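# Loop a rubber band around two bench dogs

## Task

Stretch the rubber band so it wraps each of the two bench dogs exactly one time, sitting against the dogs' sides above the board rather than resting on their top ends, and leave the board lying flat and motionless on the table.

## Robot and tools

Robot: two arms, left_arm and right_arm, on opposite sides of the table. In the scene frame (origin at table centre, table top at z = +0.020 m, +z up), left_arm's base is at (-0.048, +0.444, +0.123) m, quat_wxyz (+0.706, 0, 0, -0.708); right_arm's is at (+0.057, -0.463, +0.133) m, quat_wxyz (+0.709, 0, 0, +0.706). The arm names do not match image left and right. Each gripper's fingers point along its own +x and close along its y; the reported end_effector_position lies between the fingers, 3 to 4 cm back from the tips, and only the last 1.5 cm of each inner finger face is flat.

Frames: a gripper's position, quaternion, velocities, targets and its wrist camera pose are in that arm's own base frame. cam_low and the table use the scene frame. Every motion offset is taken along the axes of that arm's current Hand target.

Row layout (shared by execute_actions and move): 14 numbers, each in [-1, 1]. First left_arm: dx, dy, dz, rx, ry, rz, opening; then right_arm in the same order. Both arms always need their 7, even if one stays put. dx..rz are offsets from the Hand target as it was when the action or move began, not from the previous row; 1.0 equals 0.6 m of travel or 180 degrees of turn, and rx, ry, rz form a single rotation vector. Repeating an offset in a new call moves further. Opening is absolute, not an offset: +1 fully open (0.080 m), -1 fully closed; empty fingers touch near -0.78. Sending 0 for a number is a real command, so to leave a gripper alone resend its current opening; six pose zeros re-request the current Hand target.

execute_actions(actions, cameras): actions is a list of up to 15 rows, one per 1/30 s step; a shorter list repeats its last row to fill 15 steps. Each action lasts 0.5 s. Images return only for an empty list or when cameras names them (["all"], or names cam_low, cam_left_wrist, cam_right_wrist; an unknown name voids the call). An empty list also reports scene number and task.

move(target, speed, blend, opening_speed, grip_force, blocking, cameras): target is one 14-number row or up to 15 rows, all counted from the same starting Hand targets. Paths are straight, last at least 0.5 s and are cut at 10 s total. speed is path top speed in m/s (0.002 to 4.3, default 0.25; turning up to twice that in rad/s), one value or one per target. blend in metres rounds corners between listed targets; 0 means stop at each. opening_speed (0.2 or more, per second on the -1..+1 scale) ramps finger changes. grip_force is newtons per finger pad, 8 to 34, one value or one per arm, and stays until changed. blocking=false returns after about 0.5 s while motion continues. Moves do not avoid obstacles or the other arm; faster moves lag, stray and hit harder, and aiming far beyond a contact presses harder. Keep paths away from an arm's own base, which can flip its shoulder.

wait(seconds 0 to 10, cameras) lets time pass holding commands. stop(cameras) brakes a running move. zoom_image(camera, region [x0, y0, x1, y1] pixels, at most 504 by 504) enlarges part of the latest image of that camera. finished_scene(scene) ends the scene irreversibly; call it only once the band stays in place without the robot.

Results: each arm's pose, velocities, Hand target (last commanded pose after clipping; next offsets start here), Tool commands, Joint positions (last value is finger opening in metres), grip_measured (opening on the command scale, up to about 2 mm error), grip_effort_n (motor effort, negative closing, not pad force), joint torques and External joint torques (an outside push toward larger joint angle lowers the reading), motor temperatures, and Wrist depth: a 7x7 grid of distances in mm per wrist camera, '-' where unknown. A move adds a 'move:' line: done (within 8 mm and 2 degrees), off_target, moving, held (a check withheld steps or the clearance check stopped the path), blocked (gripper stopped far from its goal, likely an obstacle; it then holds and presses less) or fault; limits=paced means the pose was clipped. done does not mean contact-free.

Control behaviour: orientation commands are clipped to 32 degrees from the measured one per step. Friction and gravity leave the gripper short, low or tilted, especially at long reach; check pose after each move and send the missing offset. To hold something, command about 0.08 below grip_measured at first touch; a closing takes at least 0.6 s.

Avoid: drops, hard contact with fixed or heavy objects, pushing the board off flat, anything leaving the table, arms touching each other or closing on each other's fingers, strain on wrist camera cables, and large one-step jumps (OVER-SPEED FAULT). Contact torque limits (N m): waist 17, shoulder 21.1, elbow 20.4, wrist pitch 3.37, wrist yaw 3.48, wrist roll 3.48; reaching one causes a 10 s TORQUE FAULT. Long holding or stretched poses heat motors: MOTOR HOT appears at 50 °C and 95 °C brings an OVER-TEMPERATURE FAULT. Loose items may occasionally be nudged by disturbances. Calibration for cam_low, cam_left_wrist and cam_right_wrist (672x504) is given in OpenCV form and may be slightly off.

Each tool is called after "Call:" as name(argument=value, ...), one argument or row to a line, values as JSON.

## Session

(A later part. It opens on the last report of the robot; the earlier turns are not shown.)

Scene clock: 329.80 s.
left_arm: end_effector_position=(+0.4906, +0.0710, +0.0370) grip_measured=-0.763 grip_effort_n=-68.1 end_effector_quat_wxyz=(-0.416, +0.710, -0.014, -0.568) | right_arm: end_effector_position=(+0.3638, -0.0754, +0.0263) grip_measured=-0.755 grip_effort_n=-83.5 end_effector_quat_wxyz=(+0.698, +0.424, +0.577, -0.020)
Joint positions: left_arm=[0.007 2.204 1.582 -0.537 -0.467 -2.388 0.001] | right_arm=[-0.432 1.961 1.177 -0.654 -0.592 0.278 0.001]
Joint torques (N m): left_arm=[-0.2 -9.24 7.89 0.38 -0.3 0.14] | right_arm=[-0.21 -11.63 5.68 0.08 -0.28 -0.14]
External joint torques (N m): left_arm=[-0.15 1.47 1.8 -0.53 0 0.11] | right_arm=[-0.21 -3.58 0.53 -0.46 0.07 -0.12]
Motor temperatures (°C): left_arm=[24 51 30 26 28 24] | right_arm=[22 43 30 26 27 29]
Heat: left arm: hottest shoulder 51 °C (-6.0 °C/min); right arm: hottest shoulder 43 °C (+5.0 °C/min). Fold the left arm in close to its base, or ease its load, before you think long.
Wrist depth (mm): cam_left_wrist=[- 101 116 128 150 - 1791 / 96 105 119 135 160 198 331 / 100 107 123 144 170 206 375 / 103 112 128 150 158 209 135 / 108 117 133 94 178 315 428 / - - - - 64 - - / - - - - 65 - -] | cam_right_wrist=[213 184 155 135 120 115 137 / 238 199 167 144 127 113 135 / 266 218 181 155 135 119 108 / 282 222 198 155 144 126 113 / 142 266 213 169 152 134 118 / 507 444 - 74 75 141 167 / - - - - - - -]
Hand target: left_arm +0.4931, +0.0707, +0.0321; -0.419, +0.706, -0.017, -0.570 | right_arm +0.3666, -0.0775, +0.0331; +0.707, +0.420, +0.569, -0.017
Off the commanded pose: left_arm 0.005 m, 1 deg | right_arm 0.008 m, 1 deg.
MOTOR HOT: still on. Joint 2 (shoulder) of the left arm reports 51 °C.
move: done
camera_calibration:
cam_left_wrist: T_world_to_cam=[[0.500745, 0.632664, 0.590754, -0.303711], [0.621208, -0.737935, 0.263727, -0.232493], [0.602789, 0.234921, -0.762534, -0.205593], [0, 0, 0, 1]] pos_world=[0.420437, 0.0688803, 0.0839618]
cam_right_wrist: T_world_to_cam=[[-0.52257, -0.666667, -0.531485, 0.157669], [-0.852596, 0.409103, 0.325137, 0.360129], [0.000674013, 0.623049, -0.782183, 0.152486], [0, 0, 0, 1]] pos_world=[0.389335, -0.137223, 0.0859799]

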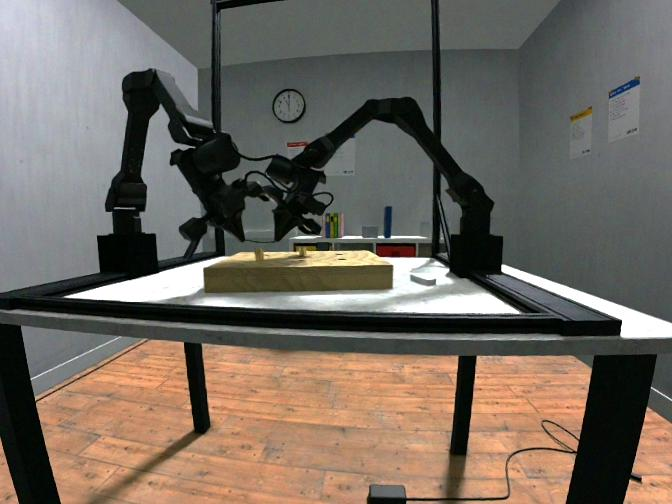

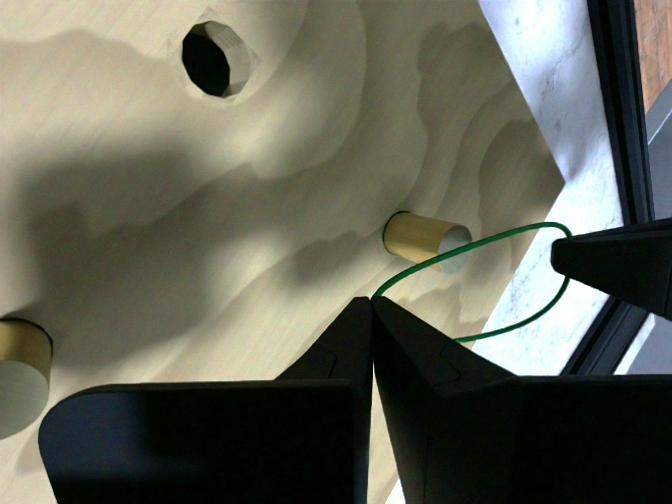

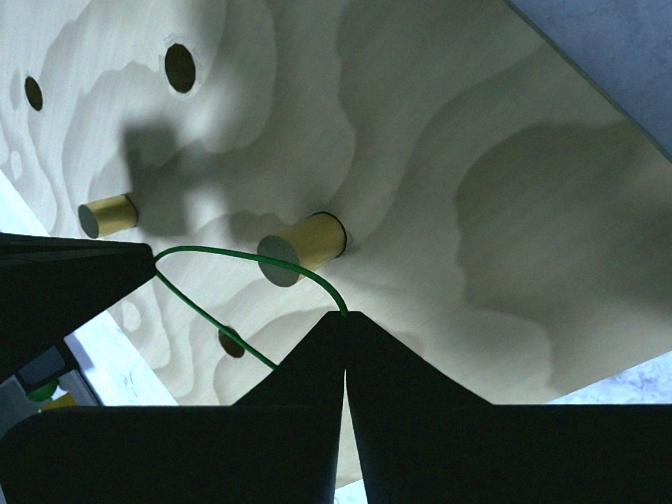

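Call:
move(
  target=[-0.0015,0.0022,0.0232,0,0,0,-1,0.0015,0.0022,0.0232,0,0,0,-1],
  speed=0.06,
  cameras=["all"],
)

Call:
zoom_image(
  camera="cam_left_wrist",
  region=[320, 150, 640, 390],
)

Call:
zoom_image(
  camera="cam_right_wrist",
  region=[100, 160, 420, 400],
)

Scene clock: 338.83 s.
left_arm: end_effector_position=(+0.4820, +0.0778, +0.0280) grip_measured=-0.763 grip_effort_n=-68.1 end_effector_quat_wxyz=(-0.415, +0.705, -0.018, -0.575) | right_arm: end_effector_position=(+0.3754, -0.0825, +0.0338) grip_measured=-0.755 grip_effort_n=-83.5 end_effector_quat_wxyz=(+0.705, +0.421, +0.571, -0.019)
Joint positions: left_arm=[0.023 2.196 1.536 -0.511 -0.461 -2.371 0.001] | right_arm=[-0.436 1.981 1.239 -0.68 -0.592 0.274 0.001]
Joint torques (N m): left_arm=[-0.07 -13.17 4.73 1.12 -0.24 0.18] | right_arm=[-0.19 -8.74 6.63 0.09 -0.32 -0.13]
External joint torques (N m): left_arm=[0.04 -2.79 -1.1 0.27 0.04 0.16] | right_arm=[-0.18 -0.33 1.27 -0.49 0.02 -0.1]
Heat: left arm: hottest shoulder 52 °C (-4.0 °C/min); right arm: hottest shoulder 45 °C (+5.0 °C/min). Fold the left arm in close to its base, or ease its load, before you think long.
Wrist depth (mm): cam_left_wrist=[- 94 105 120 140 243 289 / - 97 116 126 149 185 310 / 94 99 114 132 157 193 343 / 97 104 120 139 155 202 130 / 101 109 125 94 138 219 414 / - - - - 64 - - / - - - - 65 - -] | cam_right_wrist=[228 194 166 144 129 154 143 / 254 212 177 153 135 123 148 / 282 232 192 164 142 126 119 / 154 164 209 167 152 133 119 / 146 267 232 171 159 141 124 / - 465 - 74 75 147 132 / - - - - - - -]
Hand target: left_arm +0.4811, +0.0780, +0.0322; -0.419, +0.706, -0.017, -0.570 | right_arm +0.3787, -0.0848, +0.0331; +0.707, +0.419, +0.569, -0.017
Off the commanded pose: left_arm 0.004 m, 1 deg | right_arm 0.004 m, 0 deg.
MOTOR HOT: still on. Joint 2 (shoulder) of the left arm reports 52 °C.
move: done
camera_calibration:
cam_left_wrist: T_world_to_cam=[[0.51235, 0.632544, 0.580849, -0.303732], [0.626105, -0.73807, 0.251488, -0.221686], [0.587784, 0.234822, -0.774189, -0.20133], [0, 0, 0, 1]] pos_world=[0.412755, 0.0757807, 0.0763059]
cam_right_wrist: T_world_to_cam=[[-0.51399, -0.670866, -0.534559, 0.159458], [-0.857684, 0.412017, 0.307604, 0.373218], [0.0138864, 0.616588, -0.787163, 0.157476], [0, 0, 0, 1]] pos_world=[0.399876, -0.143895, 0.0943957]

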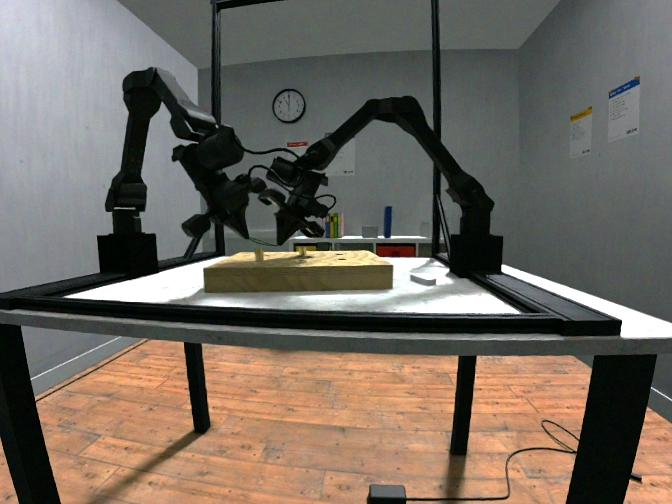

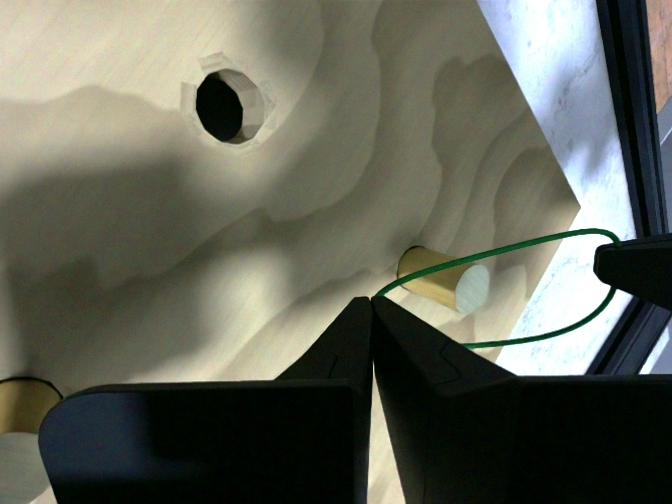

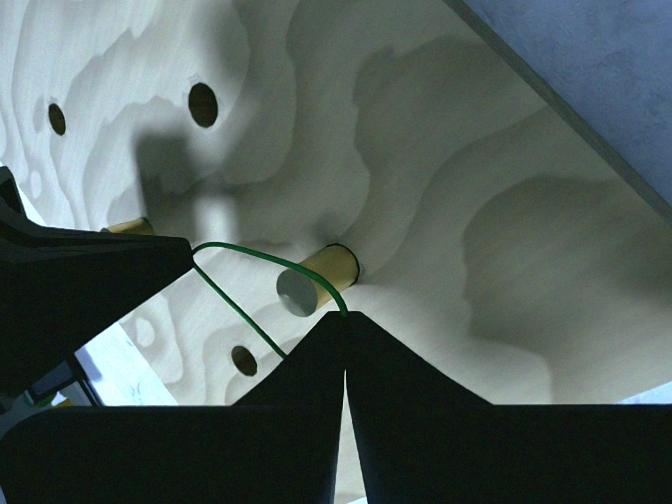

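Scaled by 1.575 from the camera's 672x504 image, which has a finer 960x720 frame.

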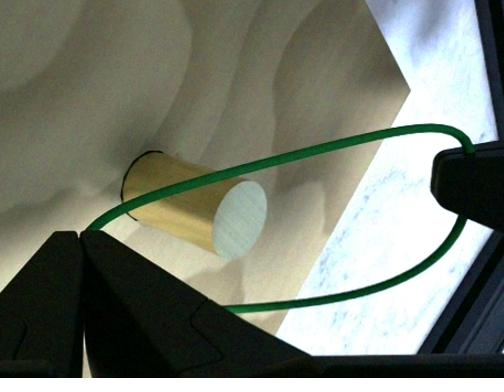

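Scaled by 1.575 from the camera's 672x504 image, which has a finer 960x720 frame.

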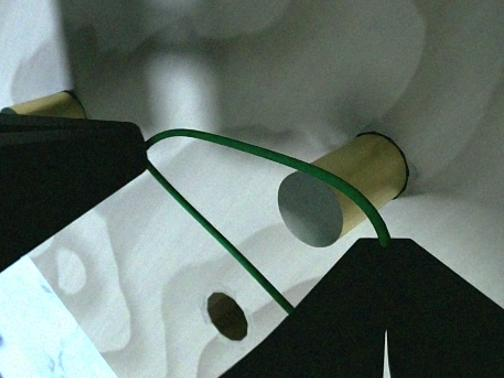

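Call:
move(
  target=[0.0355,0.0249,0,0,0,0,-1,0.0464,-0.0325,0,0,0,0,-1],
  speed=0.05,
  cameras=["all"],
)

Call:
zoom_image(
  camera="cam_left_wrist",
  region=[320, 150, 640, 390],
)

Call:
zoom_image(
  camera="cam_right_wrist",
  region=[100, 160, 420, 400],
)

Call:
zoom_image(
  camera="cam_low",
  region=[230, 200, 330, 280],
)

Scene clock: 349.90 s.
left_arm: end_effector_position=(+0.4844, +0.0777, +0.0176) grip_measured=-0.763 grip_effort_n=-68.1 end_effector_quat_wxyz=(-0.416, +0.714, -0.012, -0.563) | right_arm: end_effector_position=(+0.3816, -0.0853, +0.0055) grip_measured=-0.755 grip_effort_n=-83.5 end_effector_quat_wxyz=(+0.710, +0.419, +0.566, -0.018)
Joint positions: left_arm=[0.023 2.205 1.493 -0.426 -0.459 -2.369 0.001] | right_arm=[-0.436 2.05 1.211 -0.566 -0.592 0.274 0.001]
Joint torques (N m): left_arm=[-0.04 -9.08 4.73 1.17 -0.26 0.16] | right_arm=[-0.24 -9.06 3.51 0.81 -0.31 -0.12]
External joint torques (N m): left_arm=[-0.05 1.29 -1.07 0.26 0.03 0.13] | right_arm=[-0.24 -0.49 -1.53 0.22 0.03 -0.09]
Motor temperatures (°C): left_arm=[24 58 30 27 28 24] | right_arm=[22 43 32 25 27 29]
Heat: left arm: hottest shoulder 58 °C (+5.0 °C/min); right arm: hottest shoulder 43 °C (+0.0 °C/min). Heating fast: the left arm's shoulder motor: a push or a pull is the cause, and it goes on while you think. Ease it with your next call, before anything else.
Wrist depth (mm): cam_left_wrist=[- 83 95 107 127 226 275 / - 88 108 114 135 160 303 / - 90 103 120 142 177 217 / - 94 108 129 145 177 129 / - 97 114 94 132 330 421 / - - - - 64 - - / - - - - 65 - -] | cam_right_wrist=[184 157 133 116 109 135 120 / 199 174 142 123 108 131 126 / 226 184 154 130 115 101 127 / 238 193 163 138 120 106 97 / 136 208 167 138 126 112 99 / - 250 - 74 75 116 102 / - - - - - - -]
Hand target: left_arm +0.4811, +0.0780, +0.0063; -0.419, +0.706, -0.017, -0.570 | right_arm +0.3787, -0.0847, -0.0010; +0.707, +0.420, +0.569, -0.016
Off the commanded pose: left_arm 0.012 m, 1 deg | right_arm 0.007 m, 1 deg.
MOTOR HOT: still on. Joint 2 (shoulder) of the left arm reports 58 °C.
move: off_target (left_arm)
camera_calibration:
cam_left_wrist: T_world_to_cam=[[0.494373, 0.631646, 0.597175, -0.290415], [0.616189, -0.739221, 0.271778, -0.216172], [0.613112, 0.233613, -0.754665, -0.223207], [0, 0, 0, 1]] pos_world=[0.413627, 0.0757851, 0.0637324]
cam_right_wrist: T_world_to_cam=[[-0.506095, -0.674555, -0.537442, 0.142255], [-0.8621, 0.414089, 0.292085, 0.390326], [0.0255214, 0.611151, -0.791102, 0.132046], [0, 0, 0, 1]] pos_world=[0.405125, -0.146371, 0.0669076]

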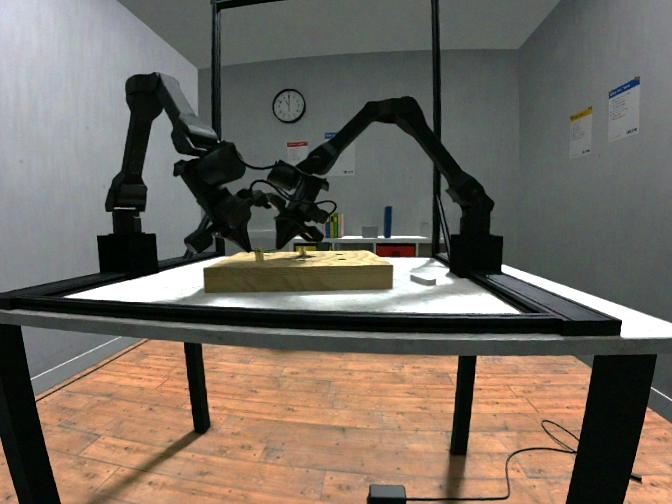

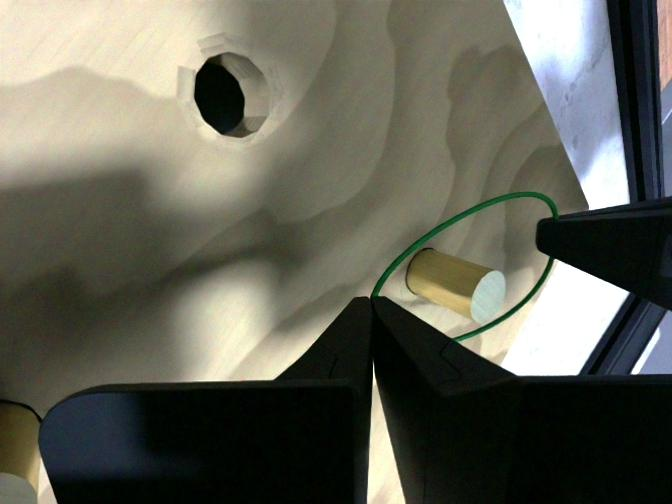

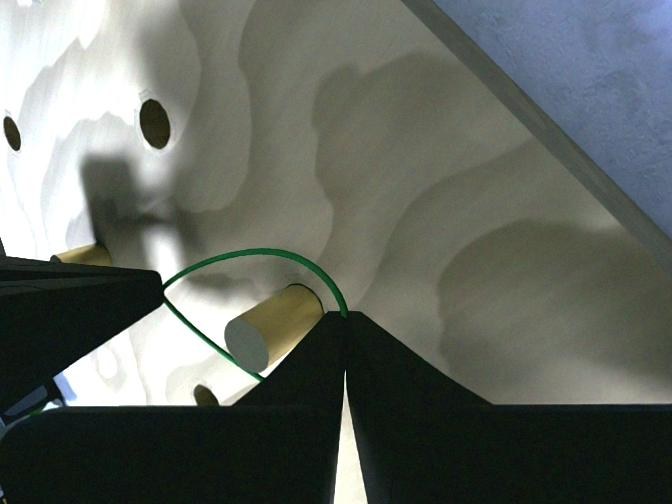

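Scaled by 1.575 from the camera's 672x504 image, which has a finer 960x720 frame.

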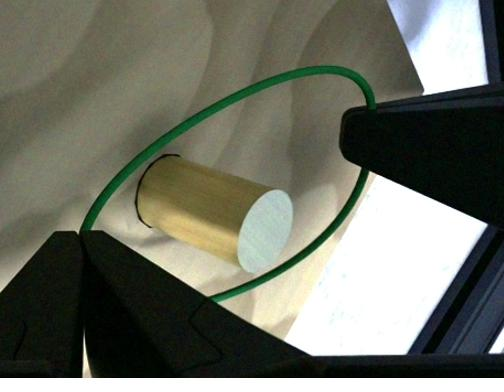

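Scaled by 1.575 from the camera's 672x504 image, which has a finer 960x720 frame.

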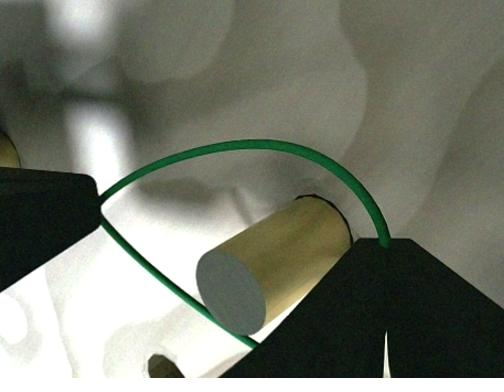

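Scaled by 5.040 from the camera's 672x504 image, which has a finer 960x720 frame.

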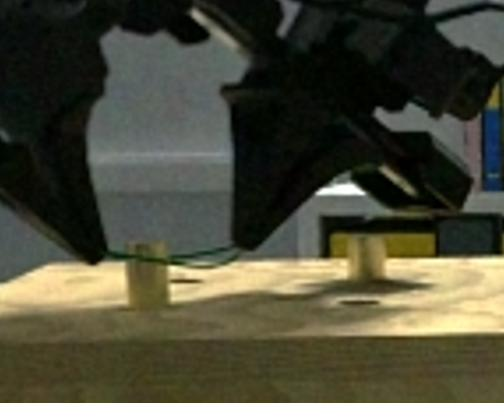

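Call:
move(
  target=[0.0246,0.0172,0,0,0,0,-1,0.0177,-0.0124,0,0,0,0,-1],
  speed=0.03,
  cameras=["all"],
)

Call:
zoom_image(
  camera="cam_low",
  region=[230, 200, 330, 280],
)

Scene clock: 353.77 s.
left_arm: end_effector_position=(+0.4848, +0.0777, -0.0005) grip_measured=-0.763 grip_effort_n=-68.1 end_effector_quat_wxyz=(-0.416, +0.714, -0.012, -0.563) | right_arm: end_effector_position=(+0.3818, -0.0854, -0.0072) grip_measured=-0.755 grip_effort_n=-83.5 end_effector_quat_wxyz=(+0.710, +0.419, +0.565, -0.018)
Joint positions: left_arm=[0.023 2.24 1.471 -0.37 -0.459 -2.369 0.001] | right_arm=[-0.436 2.079 1.196 -0.522 -0.592 0.274 0.001]
Joint torques (N m): left_arm=[0 -9.18 4.7 1.18 -0.24 0.18] | right_arm=[-0.22 -8.94 3.41 0.81 -0.32 -0.14]
External joint torques (N m): left_arm=[0.01 1.24 -0.91 0.29 0.05 0.15] | right_arm=[-0.16 -0.34 -1.5 0.22 0.02 -0.11]
Motor temperatures (°C): left_arm=[24 57 30 27 28 24] | right_arm=[22 42 31 25 27 29]
Heat: left arm: hottest shoulder 57 °C (+5.0 °C/min); right arm: hottest shoulder 42 °C (-2.0 °C/min). Fold the left arm in close to its base, or ease its load, before you think long.
Wrist depth (mm): cam_left_wrist=[- 69 77 89 105 127 252 / - 71 97 93 110 136 280 / - 76 86 98 118 148 180 / - 77 90 105 127 152 127 / - 80 96 101 125 160 405 / - - - - 63 - - / - - - - 65 - -] | cam_right_wrist=[161 139 118 102 101 121 111 / 177 149 126 110 95 121 118 / 195 164 135 113 99 89 115 / 211 167 146 123 105 94 86 / 138 184 141 122 111 99 87 / - 221 - 74 75 103 91 / - - - - - - -]
Hand target: left_arm +0.4810, +0.0780, -0.0119; -0.419, +0.706, -0.017, -0.570 | right_arm +0.3787, -0.0847, -0.0139; +0.707, +0.419, +0.569, -0.016
Off the commanded pose: left_arm 0.012 m, 1 deg | right_arm 0.008 m, 1 deg.
MOTOR HOT: still on. Joint 2 (shoulder) of the left arm reports 57 °C.
move: off_target (left_arm)
camera_calibration:
cam_left_wrist: T_world_to_cam=[[0.494409, 0.63166, 0.597131, -0.279758], [0.616206, -0.739215, 0.271757, -0.211478], [0.613066, 0.233597, -0.754707, -0.237165], [0, 0, 0, 1]] pos_world=[0.414027, 0.0757851, 0.0455325]
cam_right_wrist: T_world_to_cam=[[-0.506022, -0.674636, -0.537408, 0.135471], [-0.86214, 0.414126, 0.291915, 0.394365], [0.0256182, 0.611037, -0.791188, 0.122001], [0, 0, 0, 1]] pos_world=[0.405424, -0.14647, 0.0542079]

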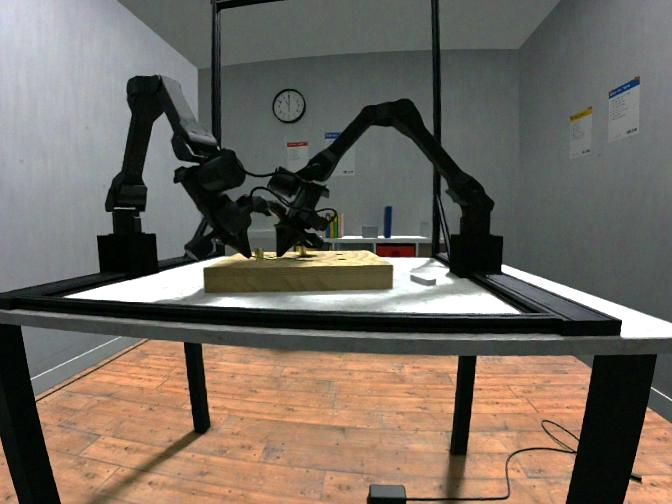

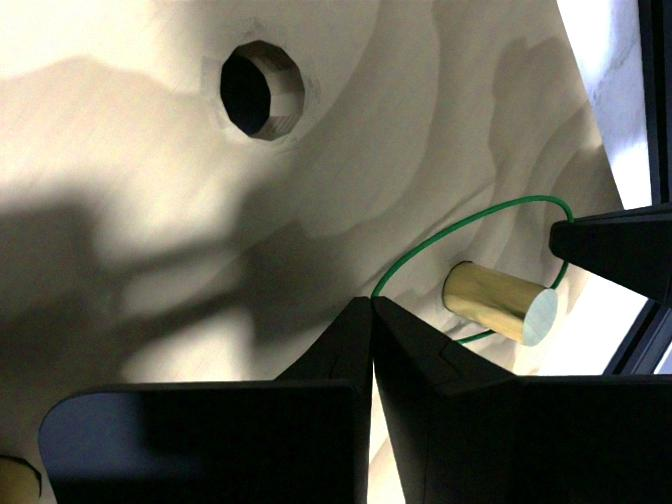

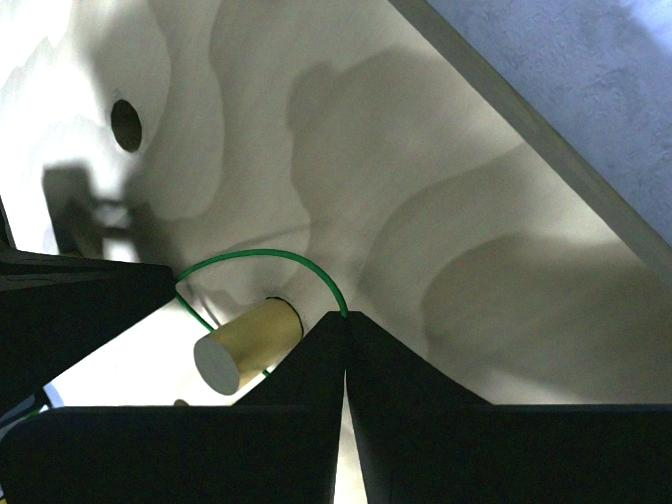

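Scaled by 5.040 from the camera's 672x504 image, which has a finer 960x720 frame.

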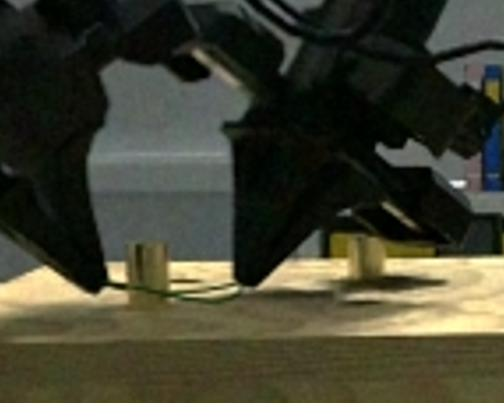

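Call:
move(
  target=[
    [0,0,0,0,0,0,-0.62,0,0,0,0,0,0,-0.62],
    [-0.03,0,0,0,0,0,-0.62,-0.03,0,0,0,0,0,-0.62],
    [-0.1,0,0,0,0,0,-0.62,-0.1,0,0,0,0,0,-0.62],
  ],
  speed=[0.05,0.03,0.1],
  opening_speed=0.3,
  cameras=["all"],
)

Call:
zoom_image(
  camera="cam_low",
  region=[230, 200, 330, 280],
)

Scene clock: 365.13 s.
left_arm: end_effector_position=(+0.4632, +0.0491, +0.0351) grip_measured=-0.624 grip_effort_n=19.3 end_effector_quat_wxyz=(-0.421, +0.706, -0.024, -0.570) | right_arm: end_effector_position=(+0.3528, -0.1106, +0.0277) grip_measured=-0.623 grip_effort_n=16.5 end_effector_quat_wxyz=(+0.697, +0.424, +0.578, -0.023)
Joint positions: left_arm=[-0.044 2.118 1.439 -0.511 -0.479 -2.42 0.007] | right_arm=[-0.534 1.995 1.238 -0.752 -0.597 0.159 0.007]
Joint torques (N m): left_arm=[-0.03 -12 4.61 0.36 -0.49 -0.19] | right_arm=[0.06 -11.5 6.26 -0.05 -0.56 -0.14]
External joint torques (N m): left_arm=[-0.09 -2.12 -1.19 -0.47 -0.18 -0.22] | right_arm=[0.07 -3.26 1.15 -0.49 -0.21 -0.11]
Heat: left arm: hottest shoulder 54 °C (+2.0 °C/min); right arm: hottest shoulder 43 °C (+0.0 °C/min). Fold the left arm in close to its base, or ease its load, before you think long.
Wrist depth (mm): cam_left_wrist=[- 102 113 129 151 251 305 / 97 106 118 140 159 193 333 / 100 108 124 144 169 210 378 / 104 112 130 150 175 222 415 / 108 114 132 144 93 228 438 / - - - - 65 - - / - - - - 62 - -] | cam_right_wrist=[215 184 157 141 164 150 138 / 239 205 169 146 135 157 144 / 272 223 182 157 135 140 150 / 246 245 180 166 146 128 152 / 479 278 225 176 153 140 164 / 529 309 - - 75 194 173 / - - - - - - -]
Hand target: left_arm +0.4601, +0.0507, +0.0374; -0.419, +0.706, -0.017, -0.570 | right_arm +0.3577, -0.1119, +0.0352; +0.707, +0.419, +0.569, -0.016
Off the commanded pose: left_arm 0.004 m, 1 deg | right_arm 0.009 m, 2 deg.
MOTOR HOT: still on. Joint 2 (shoulder) of the left arm reports 54 °C.
move: off_target (right_arm)
camera_calibration:
cam_left_wrist: T_world_to_cam=[[0.521698, 0.622574, 0.583294, -0.284039], [0.61093, -0.749854, 0.253935, -0.225349], [0.595479, 0.223875, -0.771547, -0.181202], [0, 0, 0, 1]] pos_world=[0.393756, 0.0484229, 0.0830963]
cam_right_wrist: T_world_to_cam=[[-0.527773, -0.666415, -0.526637, 0.13091], [-0.849383, 0.412621, 0.329078, 0.363916], [-0.00200087, 0.620995, -0.783812, 0.176321], [0, 0, 0, 1]] pos_world=[0.378548, -0.172414, 0.087388]

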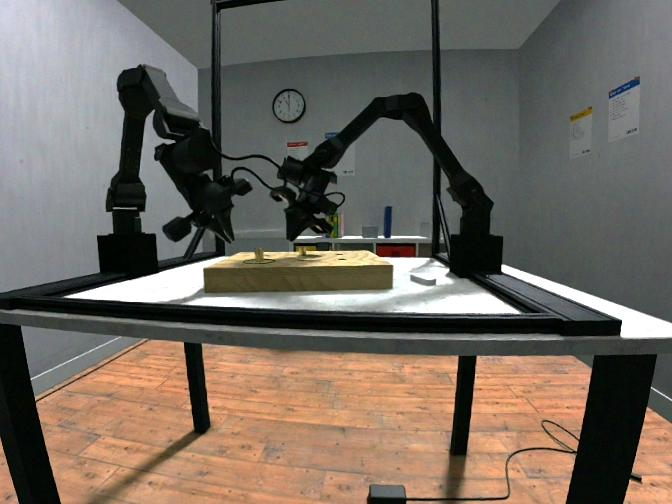

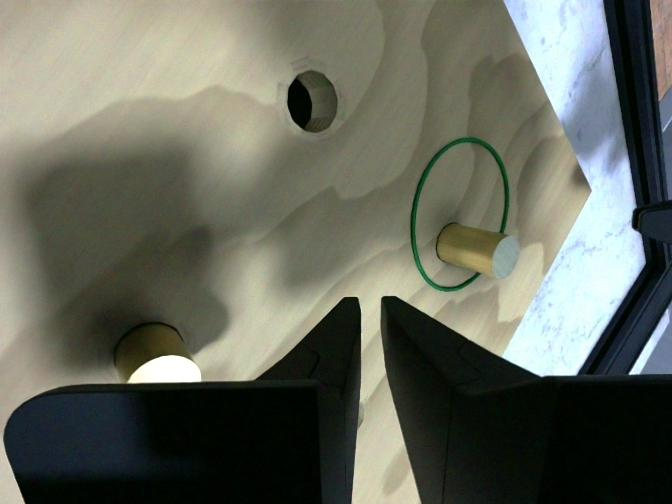

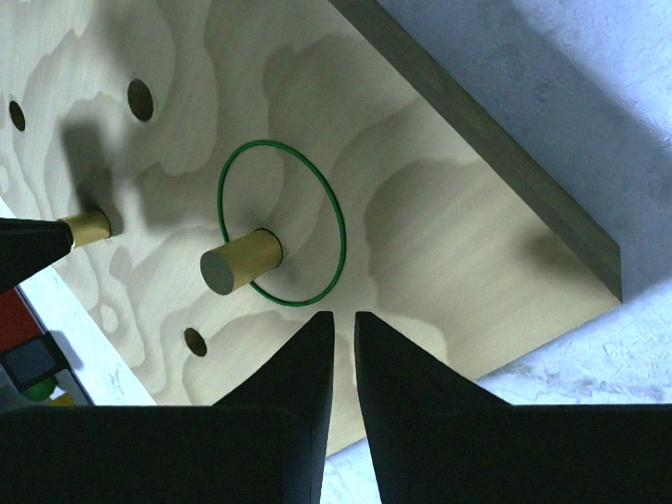

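Scaled by 5.040 from the camera's 672x504 image, which has a finer 960x720 frame.

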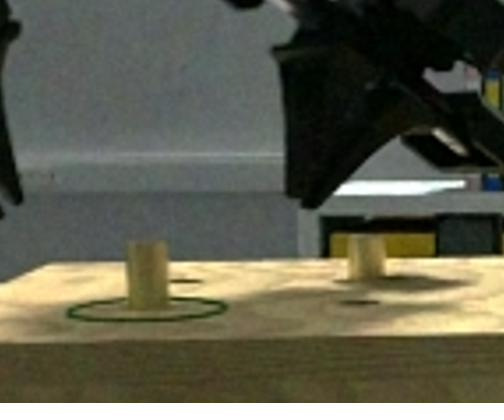

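Call:
move(
  target=[-0.257,0.0188,0.211,0,0,0,-0.7,0.09,0.0705,0.0188,-0.5,0,0,-0.78],
  speed=0.15,
  cameras=["all"],
)

Call:
zoom_image(
  camera="cam_low",
  region=[210, 180, 340, 280],
)

Scene clock: 380.63 s.
left_arm: end_effector_position=(+0.3041, +0.0504, +0.1589) grip_measured=-0.696 grip_effort_n=-15.6 end_effector_quat_wxyz=(-0.420, +0.707, -0.022, -0.569) | right_arm: end_effector_position=(+0.4019, -0.0664, +0.0166) grip_measured=-0.756 grip_effort_n=-83.5 end_effector_quat_wxyz=(+0.796, -0.197, +0.419, +0.389)
Joint positions: left_arm=[-0.067 1.401 1.09 -0.887 -0.488 -2.447 0.004] | right_arm=[-0.367 2.066 1.288 -0.602 -0.58 -1.21 0.001]
Joint torques (N m): left_arm=[-0.24 -6.57 5.01 0.35 -0.52 -0.17] | right_arm=[0.19 -9.19 6.37 0.75 -0.33 -0.13]
External joint torques (N m): left_arm=[-0.23 -1.58 -1.29 -0.47 -0.21 -0.2] | right_arm=[0.31 -0.31 1.08 0.13 0.05 -0.13]
Motor temperatures (°C): left_arm=[23 58 29 28 28 24] | right_arm=[22 45 32 25 27 29]
Heat: left arm: hottest shoulder 58 °C (+6.0 °C/min); right arm: hottest shoulder 45 °C (+2.0 °C/min). Fold the left arm in close to its base, or ease its load, before you think long.
Wrist depth (mm): cam_left_wrist=[225 221 231 325 380 1567 1853 / - 215 243 277 - 1678 2089 / 209 222 254 296 384 511 2341 / 210 232 267 312 367 290 1776 / 218 242 274 301 324 306 257 / - - - - 67 - - / - - - - 62 - -] | cam_right_wrist=[182 181 179 179 179 178 178 / 172 171 171 170 172 169 169 / 166 164 163 162 162 161 160 / 156 156 155 155 154 154 153 / 150 149 146 149 147 147 149 / 144 144 - 74 75 142 189 / - - - - - - -]
Hand target: left_arm +0.3004, +0.0510, +0.1576; -0.419, +0.706, -0.017, -0.570 | right_arm +0.4067, -0.0670, +0.0153; +0.797, -0.203, +0.414, +0.391
Off the commanded pose: left_arm 0.004 m, 1 deg | right_arm 0.005 m, 1 deg.
MOTOR HOT: still on. Joint 2 (shoulder) of the left arm reports 58 °C.
move: done
camera_calibration:
cam_left_wrist: T_world_to_cam=[[0.517381, 0.62467, 0.584896, -0.273013], [0.612374, -0.747684, 0.256841, -0.159549], [0.597758, 0.22529, -0.769369, 0.00770051], [0, 0, 0, 1]] pos_world=[0.234352, 0.0495162, 0.206587]
cam_right_wrist: T_world_to_cam=[[0.774677, -0.631611, 0.0307, -0.34999], [-0.609017, -0.758273, -0.232636, 0.22603], [0.170215, 0.161521, -0.972079, 0.0436903], [0, 0, 0, 1]] pos_world=[0.401349, -0.0567221, 0.105798]

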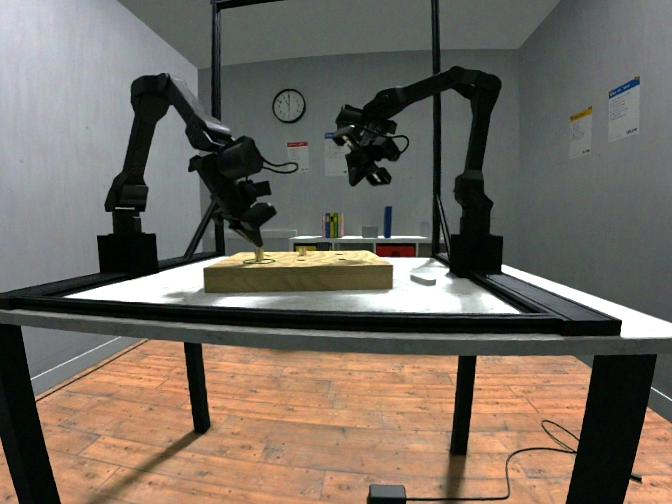

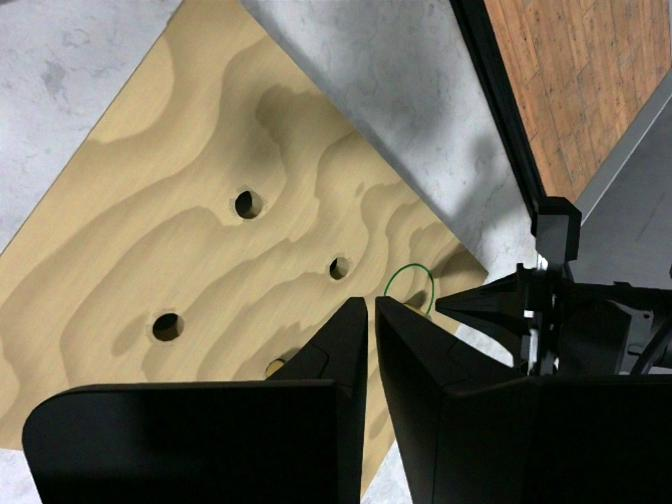

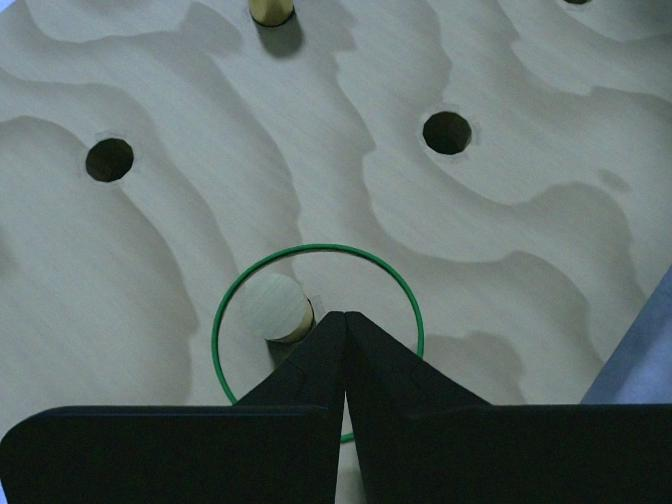

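Scaled by 3.877 from the camera's 672x504 image, which has a finer 960x720 frame.

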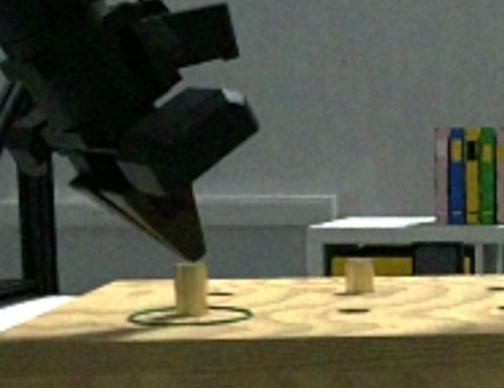

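Call:
move(
  target=[
    [0,0,0,0,0,0,-0.7,-0.0007,0.0015,0.0172,0,0.0944,0,-0.78],
    [0,0,0,0,0,0,-0.7,0.0328,0.0015,-0.0063,0,0.0944,0,-0.78],
  ],
  speed=0.08,
  cameras=["cam_low","cam_right_wrist"],
)

Call:
zoom_image(
  camera="cam_low",
  region=[230, 200, 330, 280],
)

Call:
zoom_image(
  camera="cam_right_wrist",
  region=[150, 200, 500, 460],
)

Scene clock: 400.50 s.
left_arm: end_effector_position=(+0.3041, +0.0504, +0.1589) grip_measured=-0.696 grip_effort_n=-15.6 end_effector_quat_wxyz=(-0.420, +0.707, -0.022, -0.569) | right_arm: end_effector_position=(+0.4136, -0.0617, +0.0044) grip_measured=-0.756 grip_effort_n=-83.5 end_effector_quat_wxyz=(+0.730, -0.263, +0.524, +0.352)
Joint positions: left_arm=[-0.067 1.401 1.09 -0.887 -0.488 -2.447 0.004] | right_arm=[-0.25 2.13 1.426 -0.723 -0.285 -1.141 0.001]
Joint torques (N m): left_arm=[-0.28 -6.51 4.97 0.37 -0.55 -0.18] | right_arm=[0.18 -9.94 3.9 0.72 -0.17 0.15]
External joint torques (N m): left_arm=[-0.27 -1.56 -1.3 -0.45 -0.24 -0.21] | right_arm=[0.18 -0.51 -1.48 0.18 0.05 0.15]
Motor temperatures (°C): left_arm=[23 53 29 27 28 24] | right_arm=[22 42 33 25 27 29]
Heat: left arm: hottest shoulder 53 °C (-1.0 °C/min); right arm: hottest shoulder 42 °C (-2.0 °C/min). Fold the left arm in close to its base, or ease its load, before you think long.
Wrist depth (mm): cam_left_wrist=[225 238 231 321 371 1511 1853 / 237 218 243 282 380 1761 2174 / 205 223 254 296 390 1886 1973 / 210 233 265 311 369 280 207 / 218 243 275 301 313 248 240 / - - - - 67 - - / - - - - 62 - -] | cam_right_wrist=[127 127 127 127 128 128 128 / 127 128 128 128 128 129 129 / 128 128 128 129 129 129 130 / 129 129 129 130 130 130 131 / 130 130 100 130 131 131 131 / - 131 - 74 75 132 184 / - - - - - - -]
Hand target: left_arm +0.3004, +0.0510, +0.1576; -0.419, +0.706, -0.017, -0.570 | right_arm +0.4110, -0.0599, -0.0030; +0.727, -0.259, +0.527, +0.357
Off the commanded pose: left_arm 0.004 m, 1 deg | right_arm 0.008 m, 1 deg.
MOTOR HOT: still on. Joint 2 (shoulder) of the left arm reports 53 °C.
move: done
camera_calibration:
cam_right_wrist: T_world_to_cam=[[0.785594, -0.61588, 0.0594534, -0.359386], [-0.618598, -0.783854, 0.0539321, 0.234962], [0.0133871, -0.0791464, -0.996773, 0.079157], [0, 0, 0, 1]] pos_world=[0.426619, -0.0308973, 0.0875963]
Images, in order (width x height): cam_low 672x504, cam_right_wrist 672x504.

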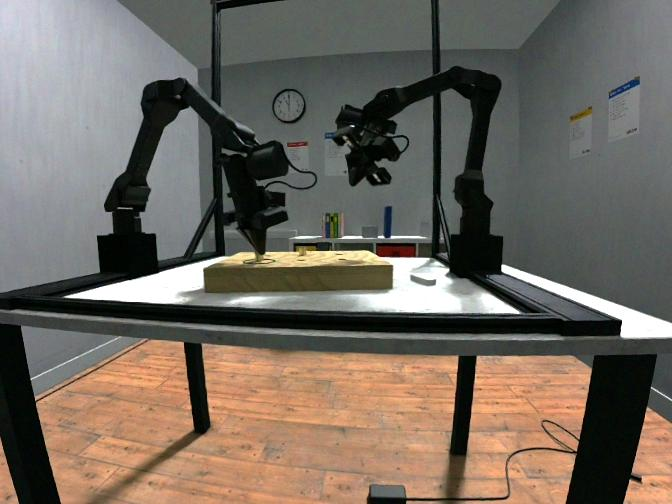

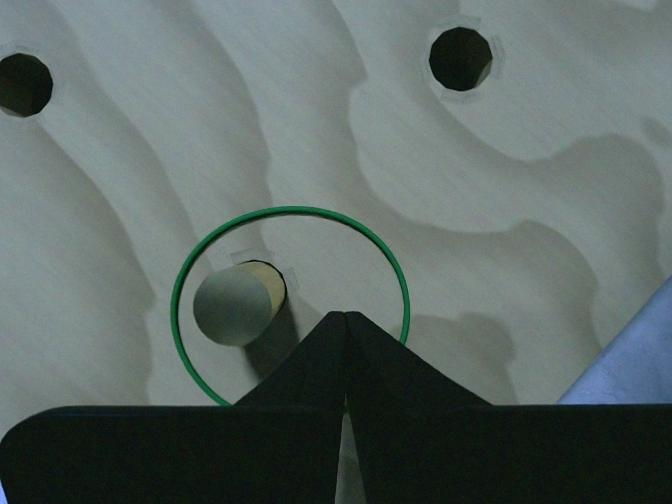

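Scaled by 5.040 from the camera's 672x504 image, which has a finer 960x720 frame.

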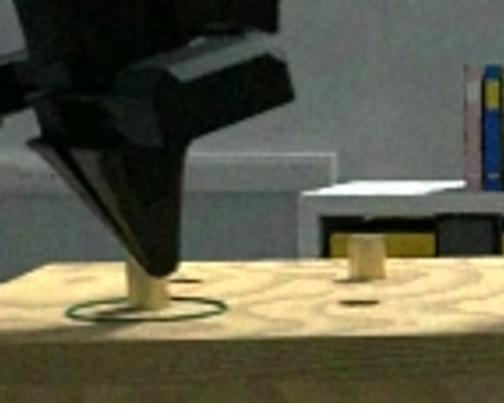

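Scaled by 1.440 from the camera's 672x504 image, which has a finer 960x720 frame.

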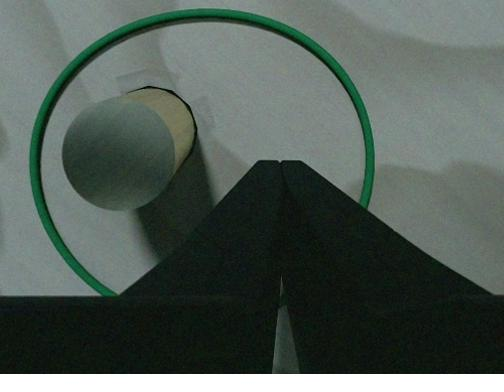

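Call:
move(
  target=[0,0,0,0,0,0,-0.7,0.0158,0,-0.0052,0,0,0,-0.78],
  speed=0.03,
  cameras=["cam_low","cam_right_wrist"],
)

Call:
zoom_image(
  camera="cam_low",
  region=[230, 220, 300, 276],
)

Scene clock: 405.97 s.
left_arm: end_effector_position=(+0.3041, +0.0504, +0.1589) grip_measured=-0.696 grip_effort_n=-15.6 end_effector_quat_wxyz=(-0.420, +0.707, -0.022, -0.569) | right_arm: end_effector_position=(+0.4143, -0.0619, -0.0047) grip_measured=-0.756 grip_effort_n=-83.5 end_effector_quat_wxyz=(+0.730, -0.263, +0.523, +0.352)
Joint positions: left_arm=[-0.067 1.401 1.09 -0.887 -0.488 -2.447 0.004] | right_arm=[-0.25 2.147 1.412 -0.689 -0.285 -1.141 0.001]
Joint torques (N m): left_arm=[-0.26 -6.45 5 0.36 -0.51 -0.22] | right_arm=[0.09 -9.73 3.66 0.7 -0.17 0.15]
External joint torques (N m): left_arm=[-0.28 -1.48 -1.31 -0.48 -0.19 -0.25] | right_arm=[0.07 -0.29 -1.64 0.15 0.05 0.15]
Heat: left arm: hottest shoulder 52 °C (-5.0 °C/min); right arm: hottest shoulder 43 °C (+0.0 °C/min). Fold the left arm in close to its base, or ease its load, before you think long.
Wrist depth (mm): cam_left_wrist=[225 234 232 - 367 1544 1920 / 233 215 244 271 - 1665 2049 / 208 223 253 296 378 1761 2069 / 211 232 267 313 368 291 201 / 217 243 275 299 306 250 246 / - - - - 67 - - / - - - - 62 - -] | cam_right_wrist=[- 118 118 118 119 119 119 / 119 118 119 119 119 120 120 / 119 119 119 120 120 121 121 / 120 120 120 120 121 121 122 / 121 121 91 121 122 122 122 / - 121 - 74 - 122 175 / - - - - - - -]
Hand target: left_arm +0.3004, +0.0510, +0.1576; -0.419, +0.706, -0.017, -0.570 | right_arm +0.4110, -0.0599, -0.0129; +0.727, -0.259, +0.527, +0.357
Off the commanded pose: left_arm 0.004 m, 1 deg | right_arm 0.009 m, 1 deg.
MOTOR HOT: still on. Joint 2 (shoulder) of the left arm reports 52 °C.
move: off_target (right_arm)
camera_calibration:
cam_right_wrist: T_world_to_cam=[[0.785376, -0.615868, 0.0623835, -0.35943], [-0.6188, -0.783783, 0.0526353, 0.235863], [0.0164787, -0.0799414, -0.996663, 0.0688172], [0, 0, 0, 1]] pos_world=[0.427106, -0.0309939, 0.0785953]
Images, in order (width x height): cam_low 672x504, cam_right_wrist 672x504.

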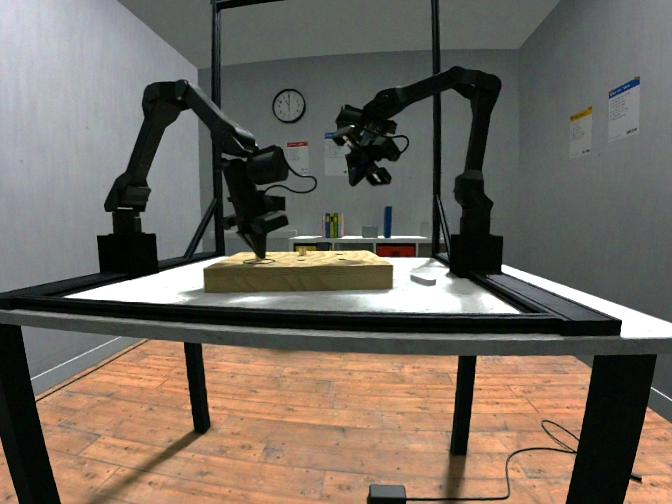

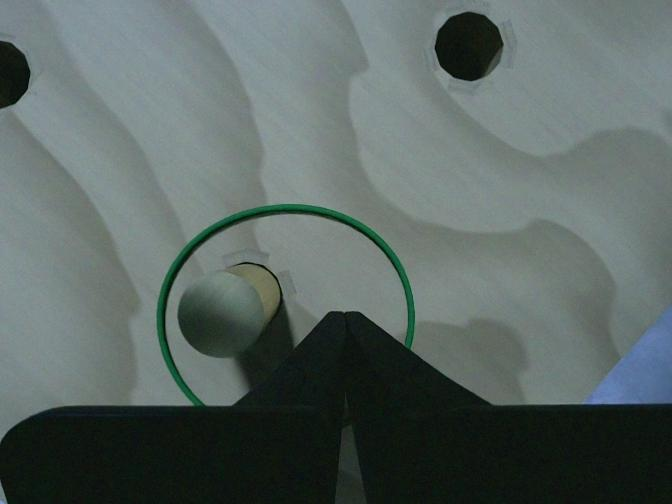

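Scaled by 7.200 from the camera's 672x504 image, which has a finer 960x720 frame.

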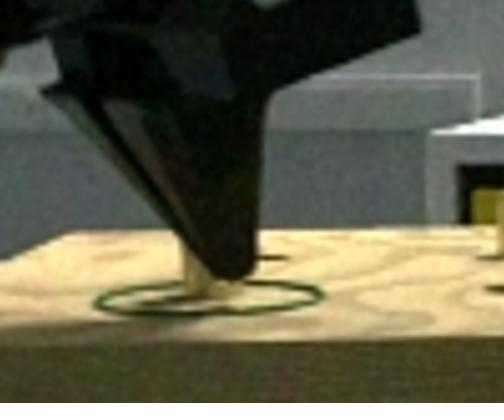

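Call:
move(
  target=[
    [0,0,0,0,0,0,-0.7,0.0053,-0.0165,-0.0002,0,0,0,-0.78],
    [0,0,0,0,0,0,-0.7,0.0285,0.0013,0.0715,0,0,0,-0.78],
    [0,0,0,0,0,0,-0.7,0.0413,0.0467,0.1105,0,0,0,-0.78],
  ],
  speed=0.05,
  blend=[0.004,0.01,0],
  cameras=["cam_low","cam_right_wrist"],
)

Call:
zoom_image(
  camera="cam_low",
  region=[230, 200, 330, 280],
)

Scene clock: 411.77 s.
left_arm: end_effector_position=(+0.3041, +0.0504, +0.1589) grip_measured=-0.696 grip_effort_n=-15.6 end_effector_quat_wxyz=(-0.420, +0.707, -0.022, -0.569) | right_arm: end_effector_position=(+0.4369, +0.0077, -0.0124) grip_measured=-0.756 grip_effort_n=-83.5 end_effector_quat_wxyz=(+0.729, -0.264, +0.526, +0.351)
Joint positions: left_arm=[-0.067 1.401 1.09 -0.887 -0.488 -2.447 0.004] | right_arm=[-0.067 2.19 1.449 -0.637 -0.248 -0.955 0.001]
Joint torques (N m): left_arm=[-0.24 -6.47 5.24 0.36 -0.52 -0.17] | right_arm=[0.87 -12.07 3.01 0.62 -0.41 0.16]
External joint torques (N m): left_arm=[-0.25 -1.51 -1.04 -0.46 -0.21 -0.2] | right_arm=[0.88 -2.28 -2.35 -0.01 -0.22 0.16]
Heat: left arm: hottest shoulder 51 °C (-6.0 °C/min); right arm: hottest shoulder 44 °C (+2.0 °C/min). Fold the left arm in close to its base, or ease its load, before you think long.
Wrist depth (mm): cam_left_wrist=[229 239 233 310 367 1522 1886 / 232 219 243 271 - 1652 2089 / 206 223 253 296 390 1732 1902 / 209 233 267 312 263 - - / 219 243 273 94 250 180 163 / - - - - 67 - - / - - - - 62 - -] | cam_right_wrist=[- 109 109 110 110 111 111 / 110 110 110 111 111 112 112 / - 111 111 112 112 113 113 / 112 112 112 113 113 114 114 / 113 113 113 113 114 115 115 / - 113 - 74 75 116 116 / - - - - - - -]
Hand target: left_arm +0.3004, +0.0510, +0.1576; -0.419, +0.706, -0.017, -0.570 | right_arm +0.4321, +0.0132, -0.0159; +0.727, -0.259, +0.527, +0.357
Off the commanded pose: left_arm 0.004 m, 1 deg | right_arm 0.008 m, 1 deg.
MOTOR HOT: still on. Joint 2 (shoulder) of the left arm reports 51 °C.
move: done
camera_calibration:
cam_right_wrist: T_world_to_cam=[[0.785435, -0.615804, 0.0622753, -0.333888], [-0.618825, -0.783277, 0.0594417, 0.304782], [0.0121744, -0.0852251, -0.996287, 0.0681728], [0, 0, 0, 1]] pos_world=[0.450024, 0.038929, 0.0705959]
Images, in order (width x height): cam_low 672x504, cam_right_wrist 672x504.

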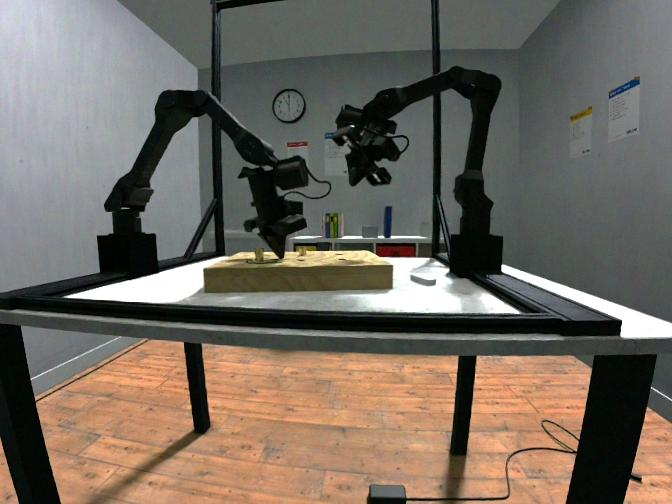

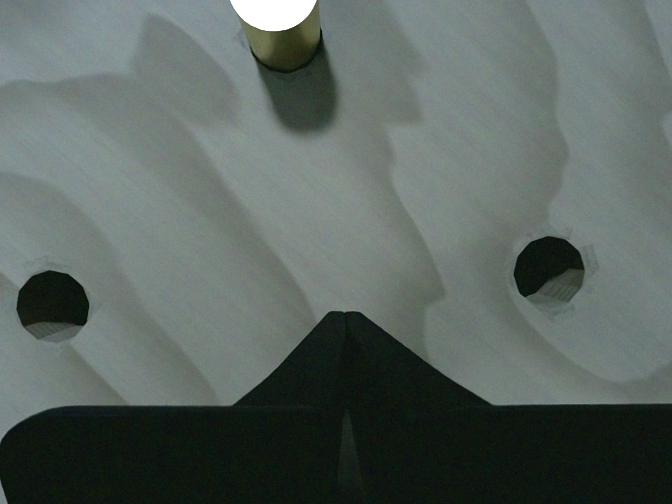

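Scaled by 5.040 from the camera's 672x504 image, which has a finer 960x720 frame.

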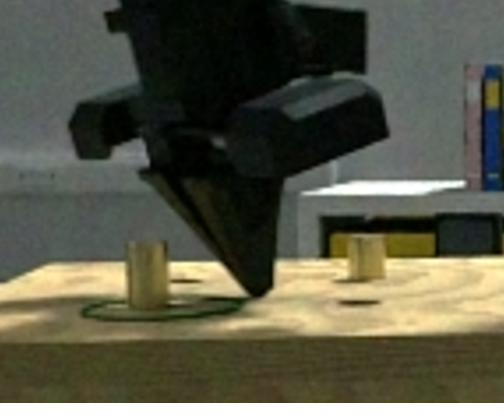

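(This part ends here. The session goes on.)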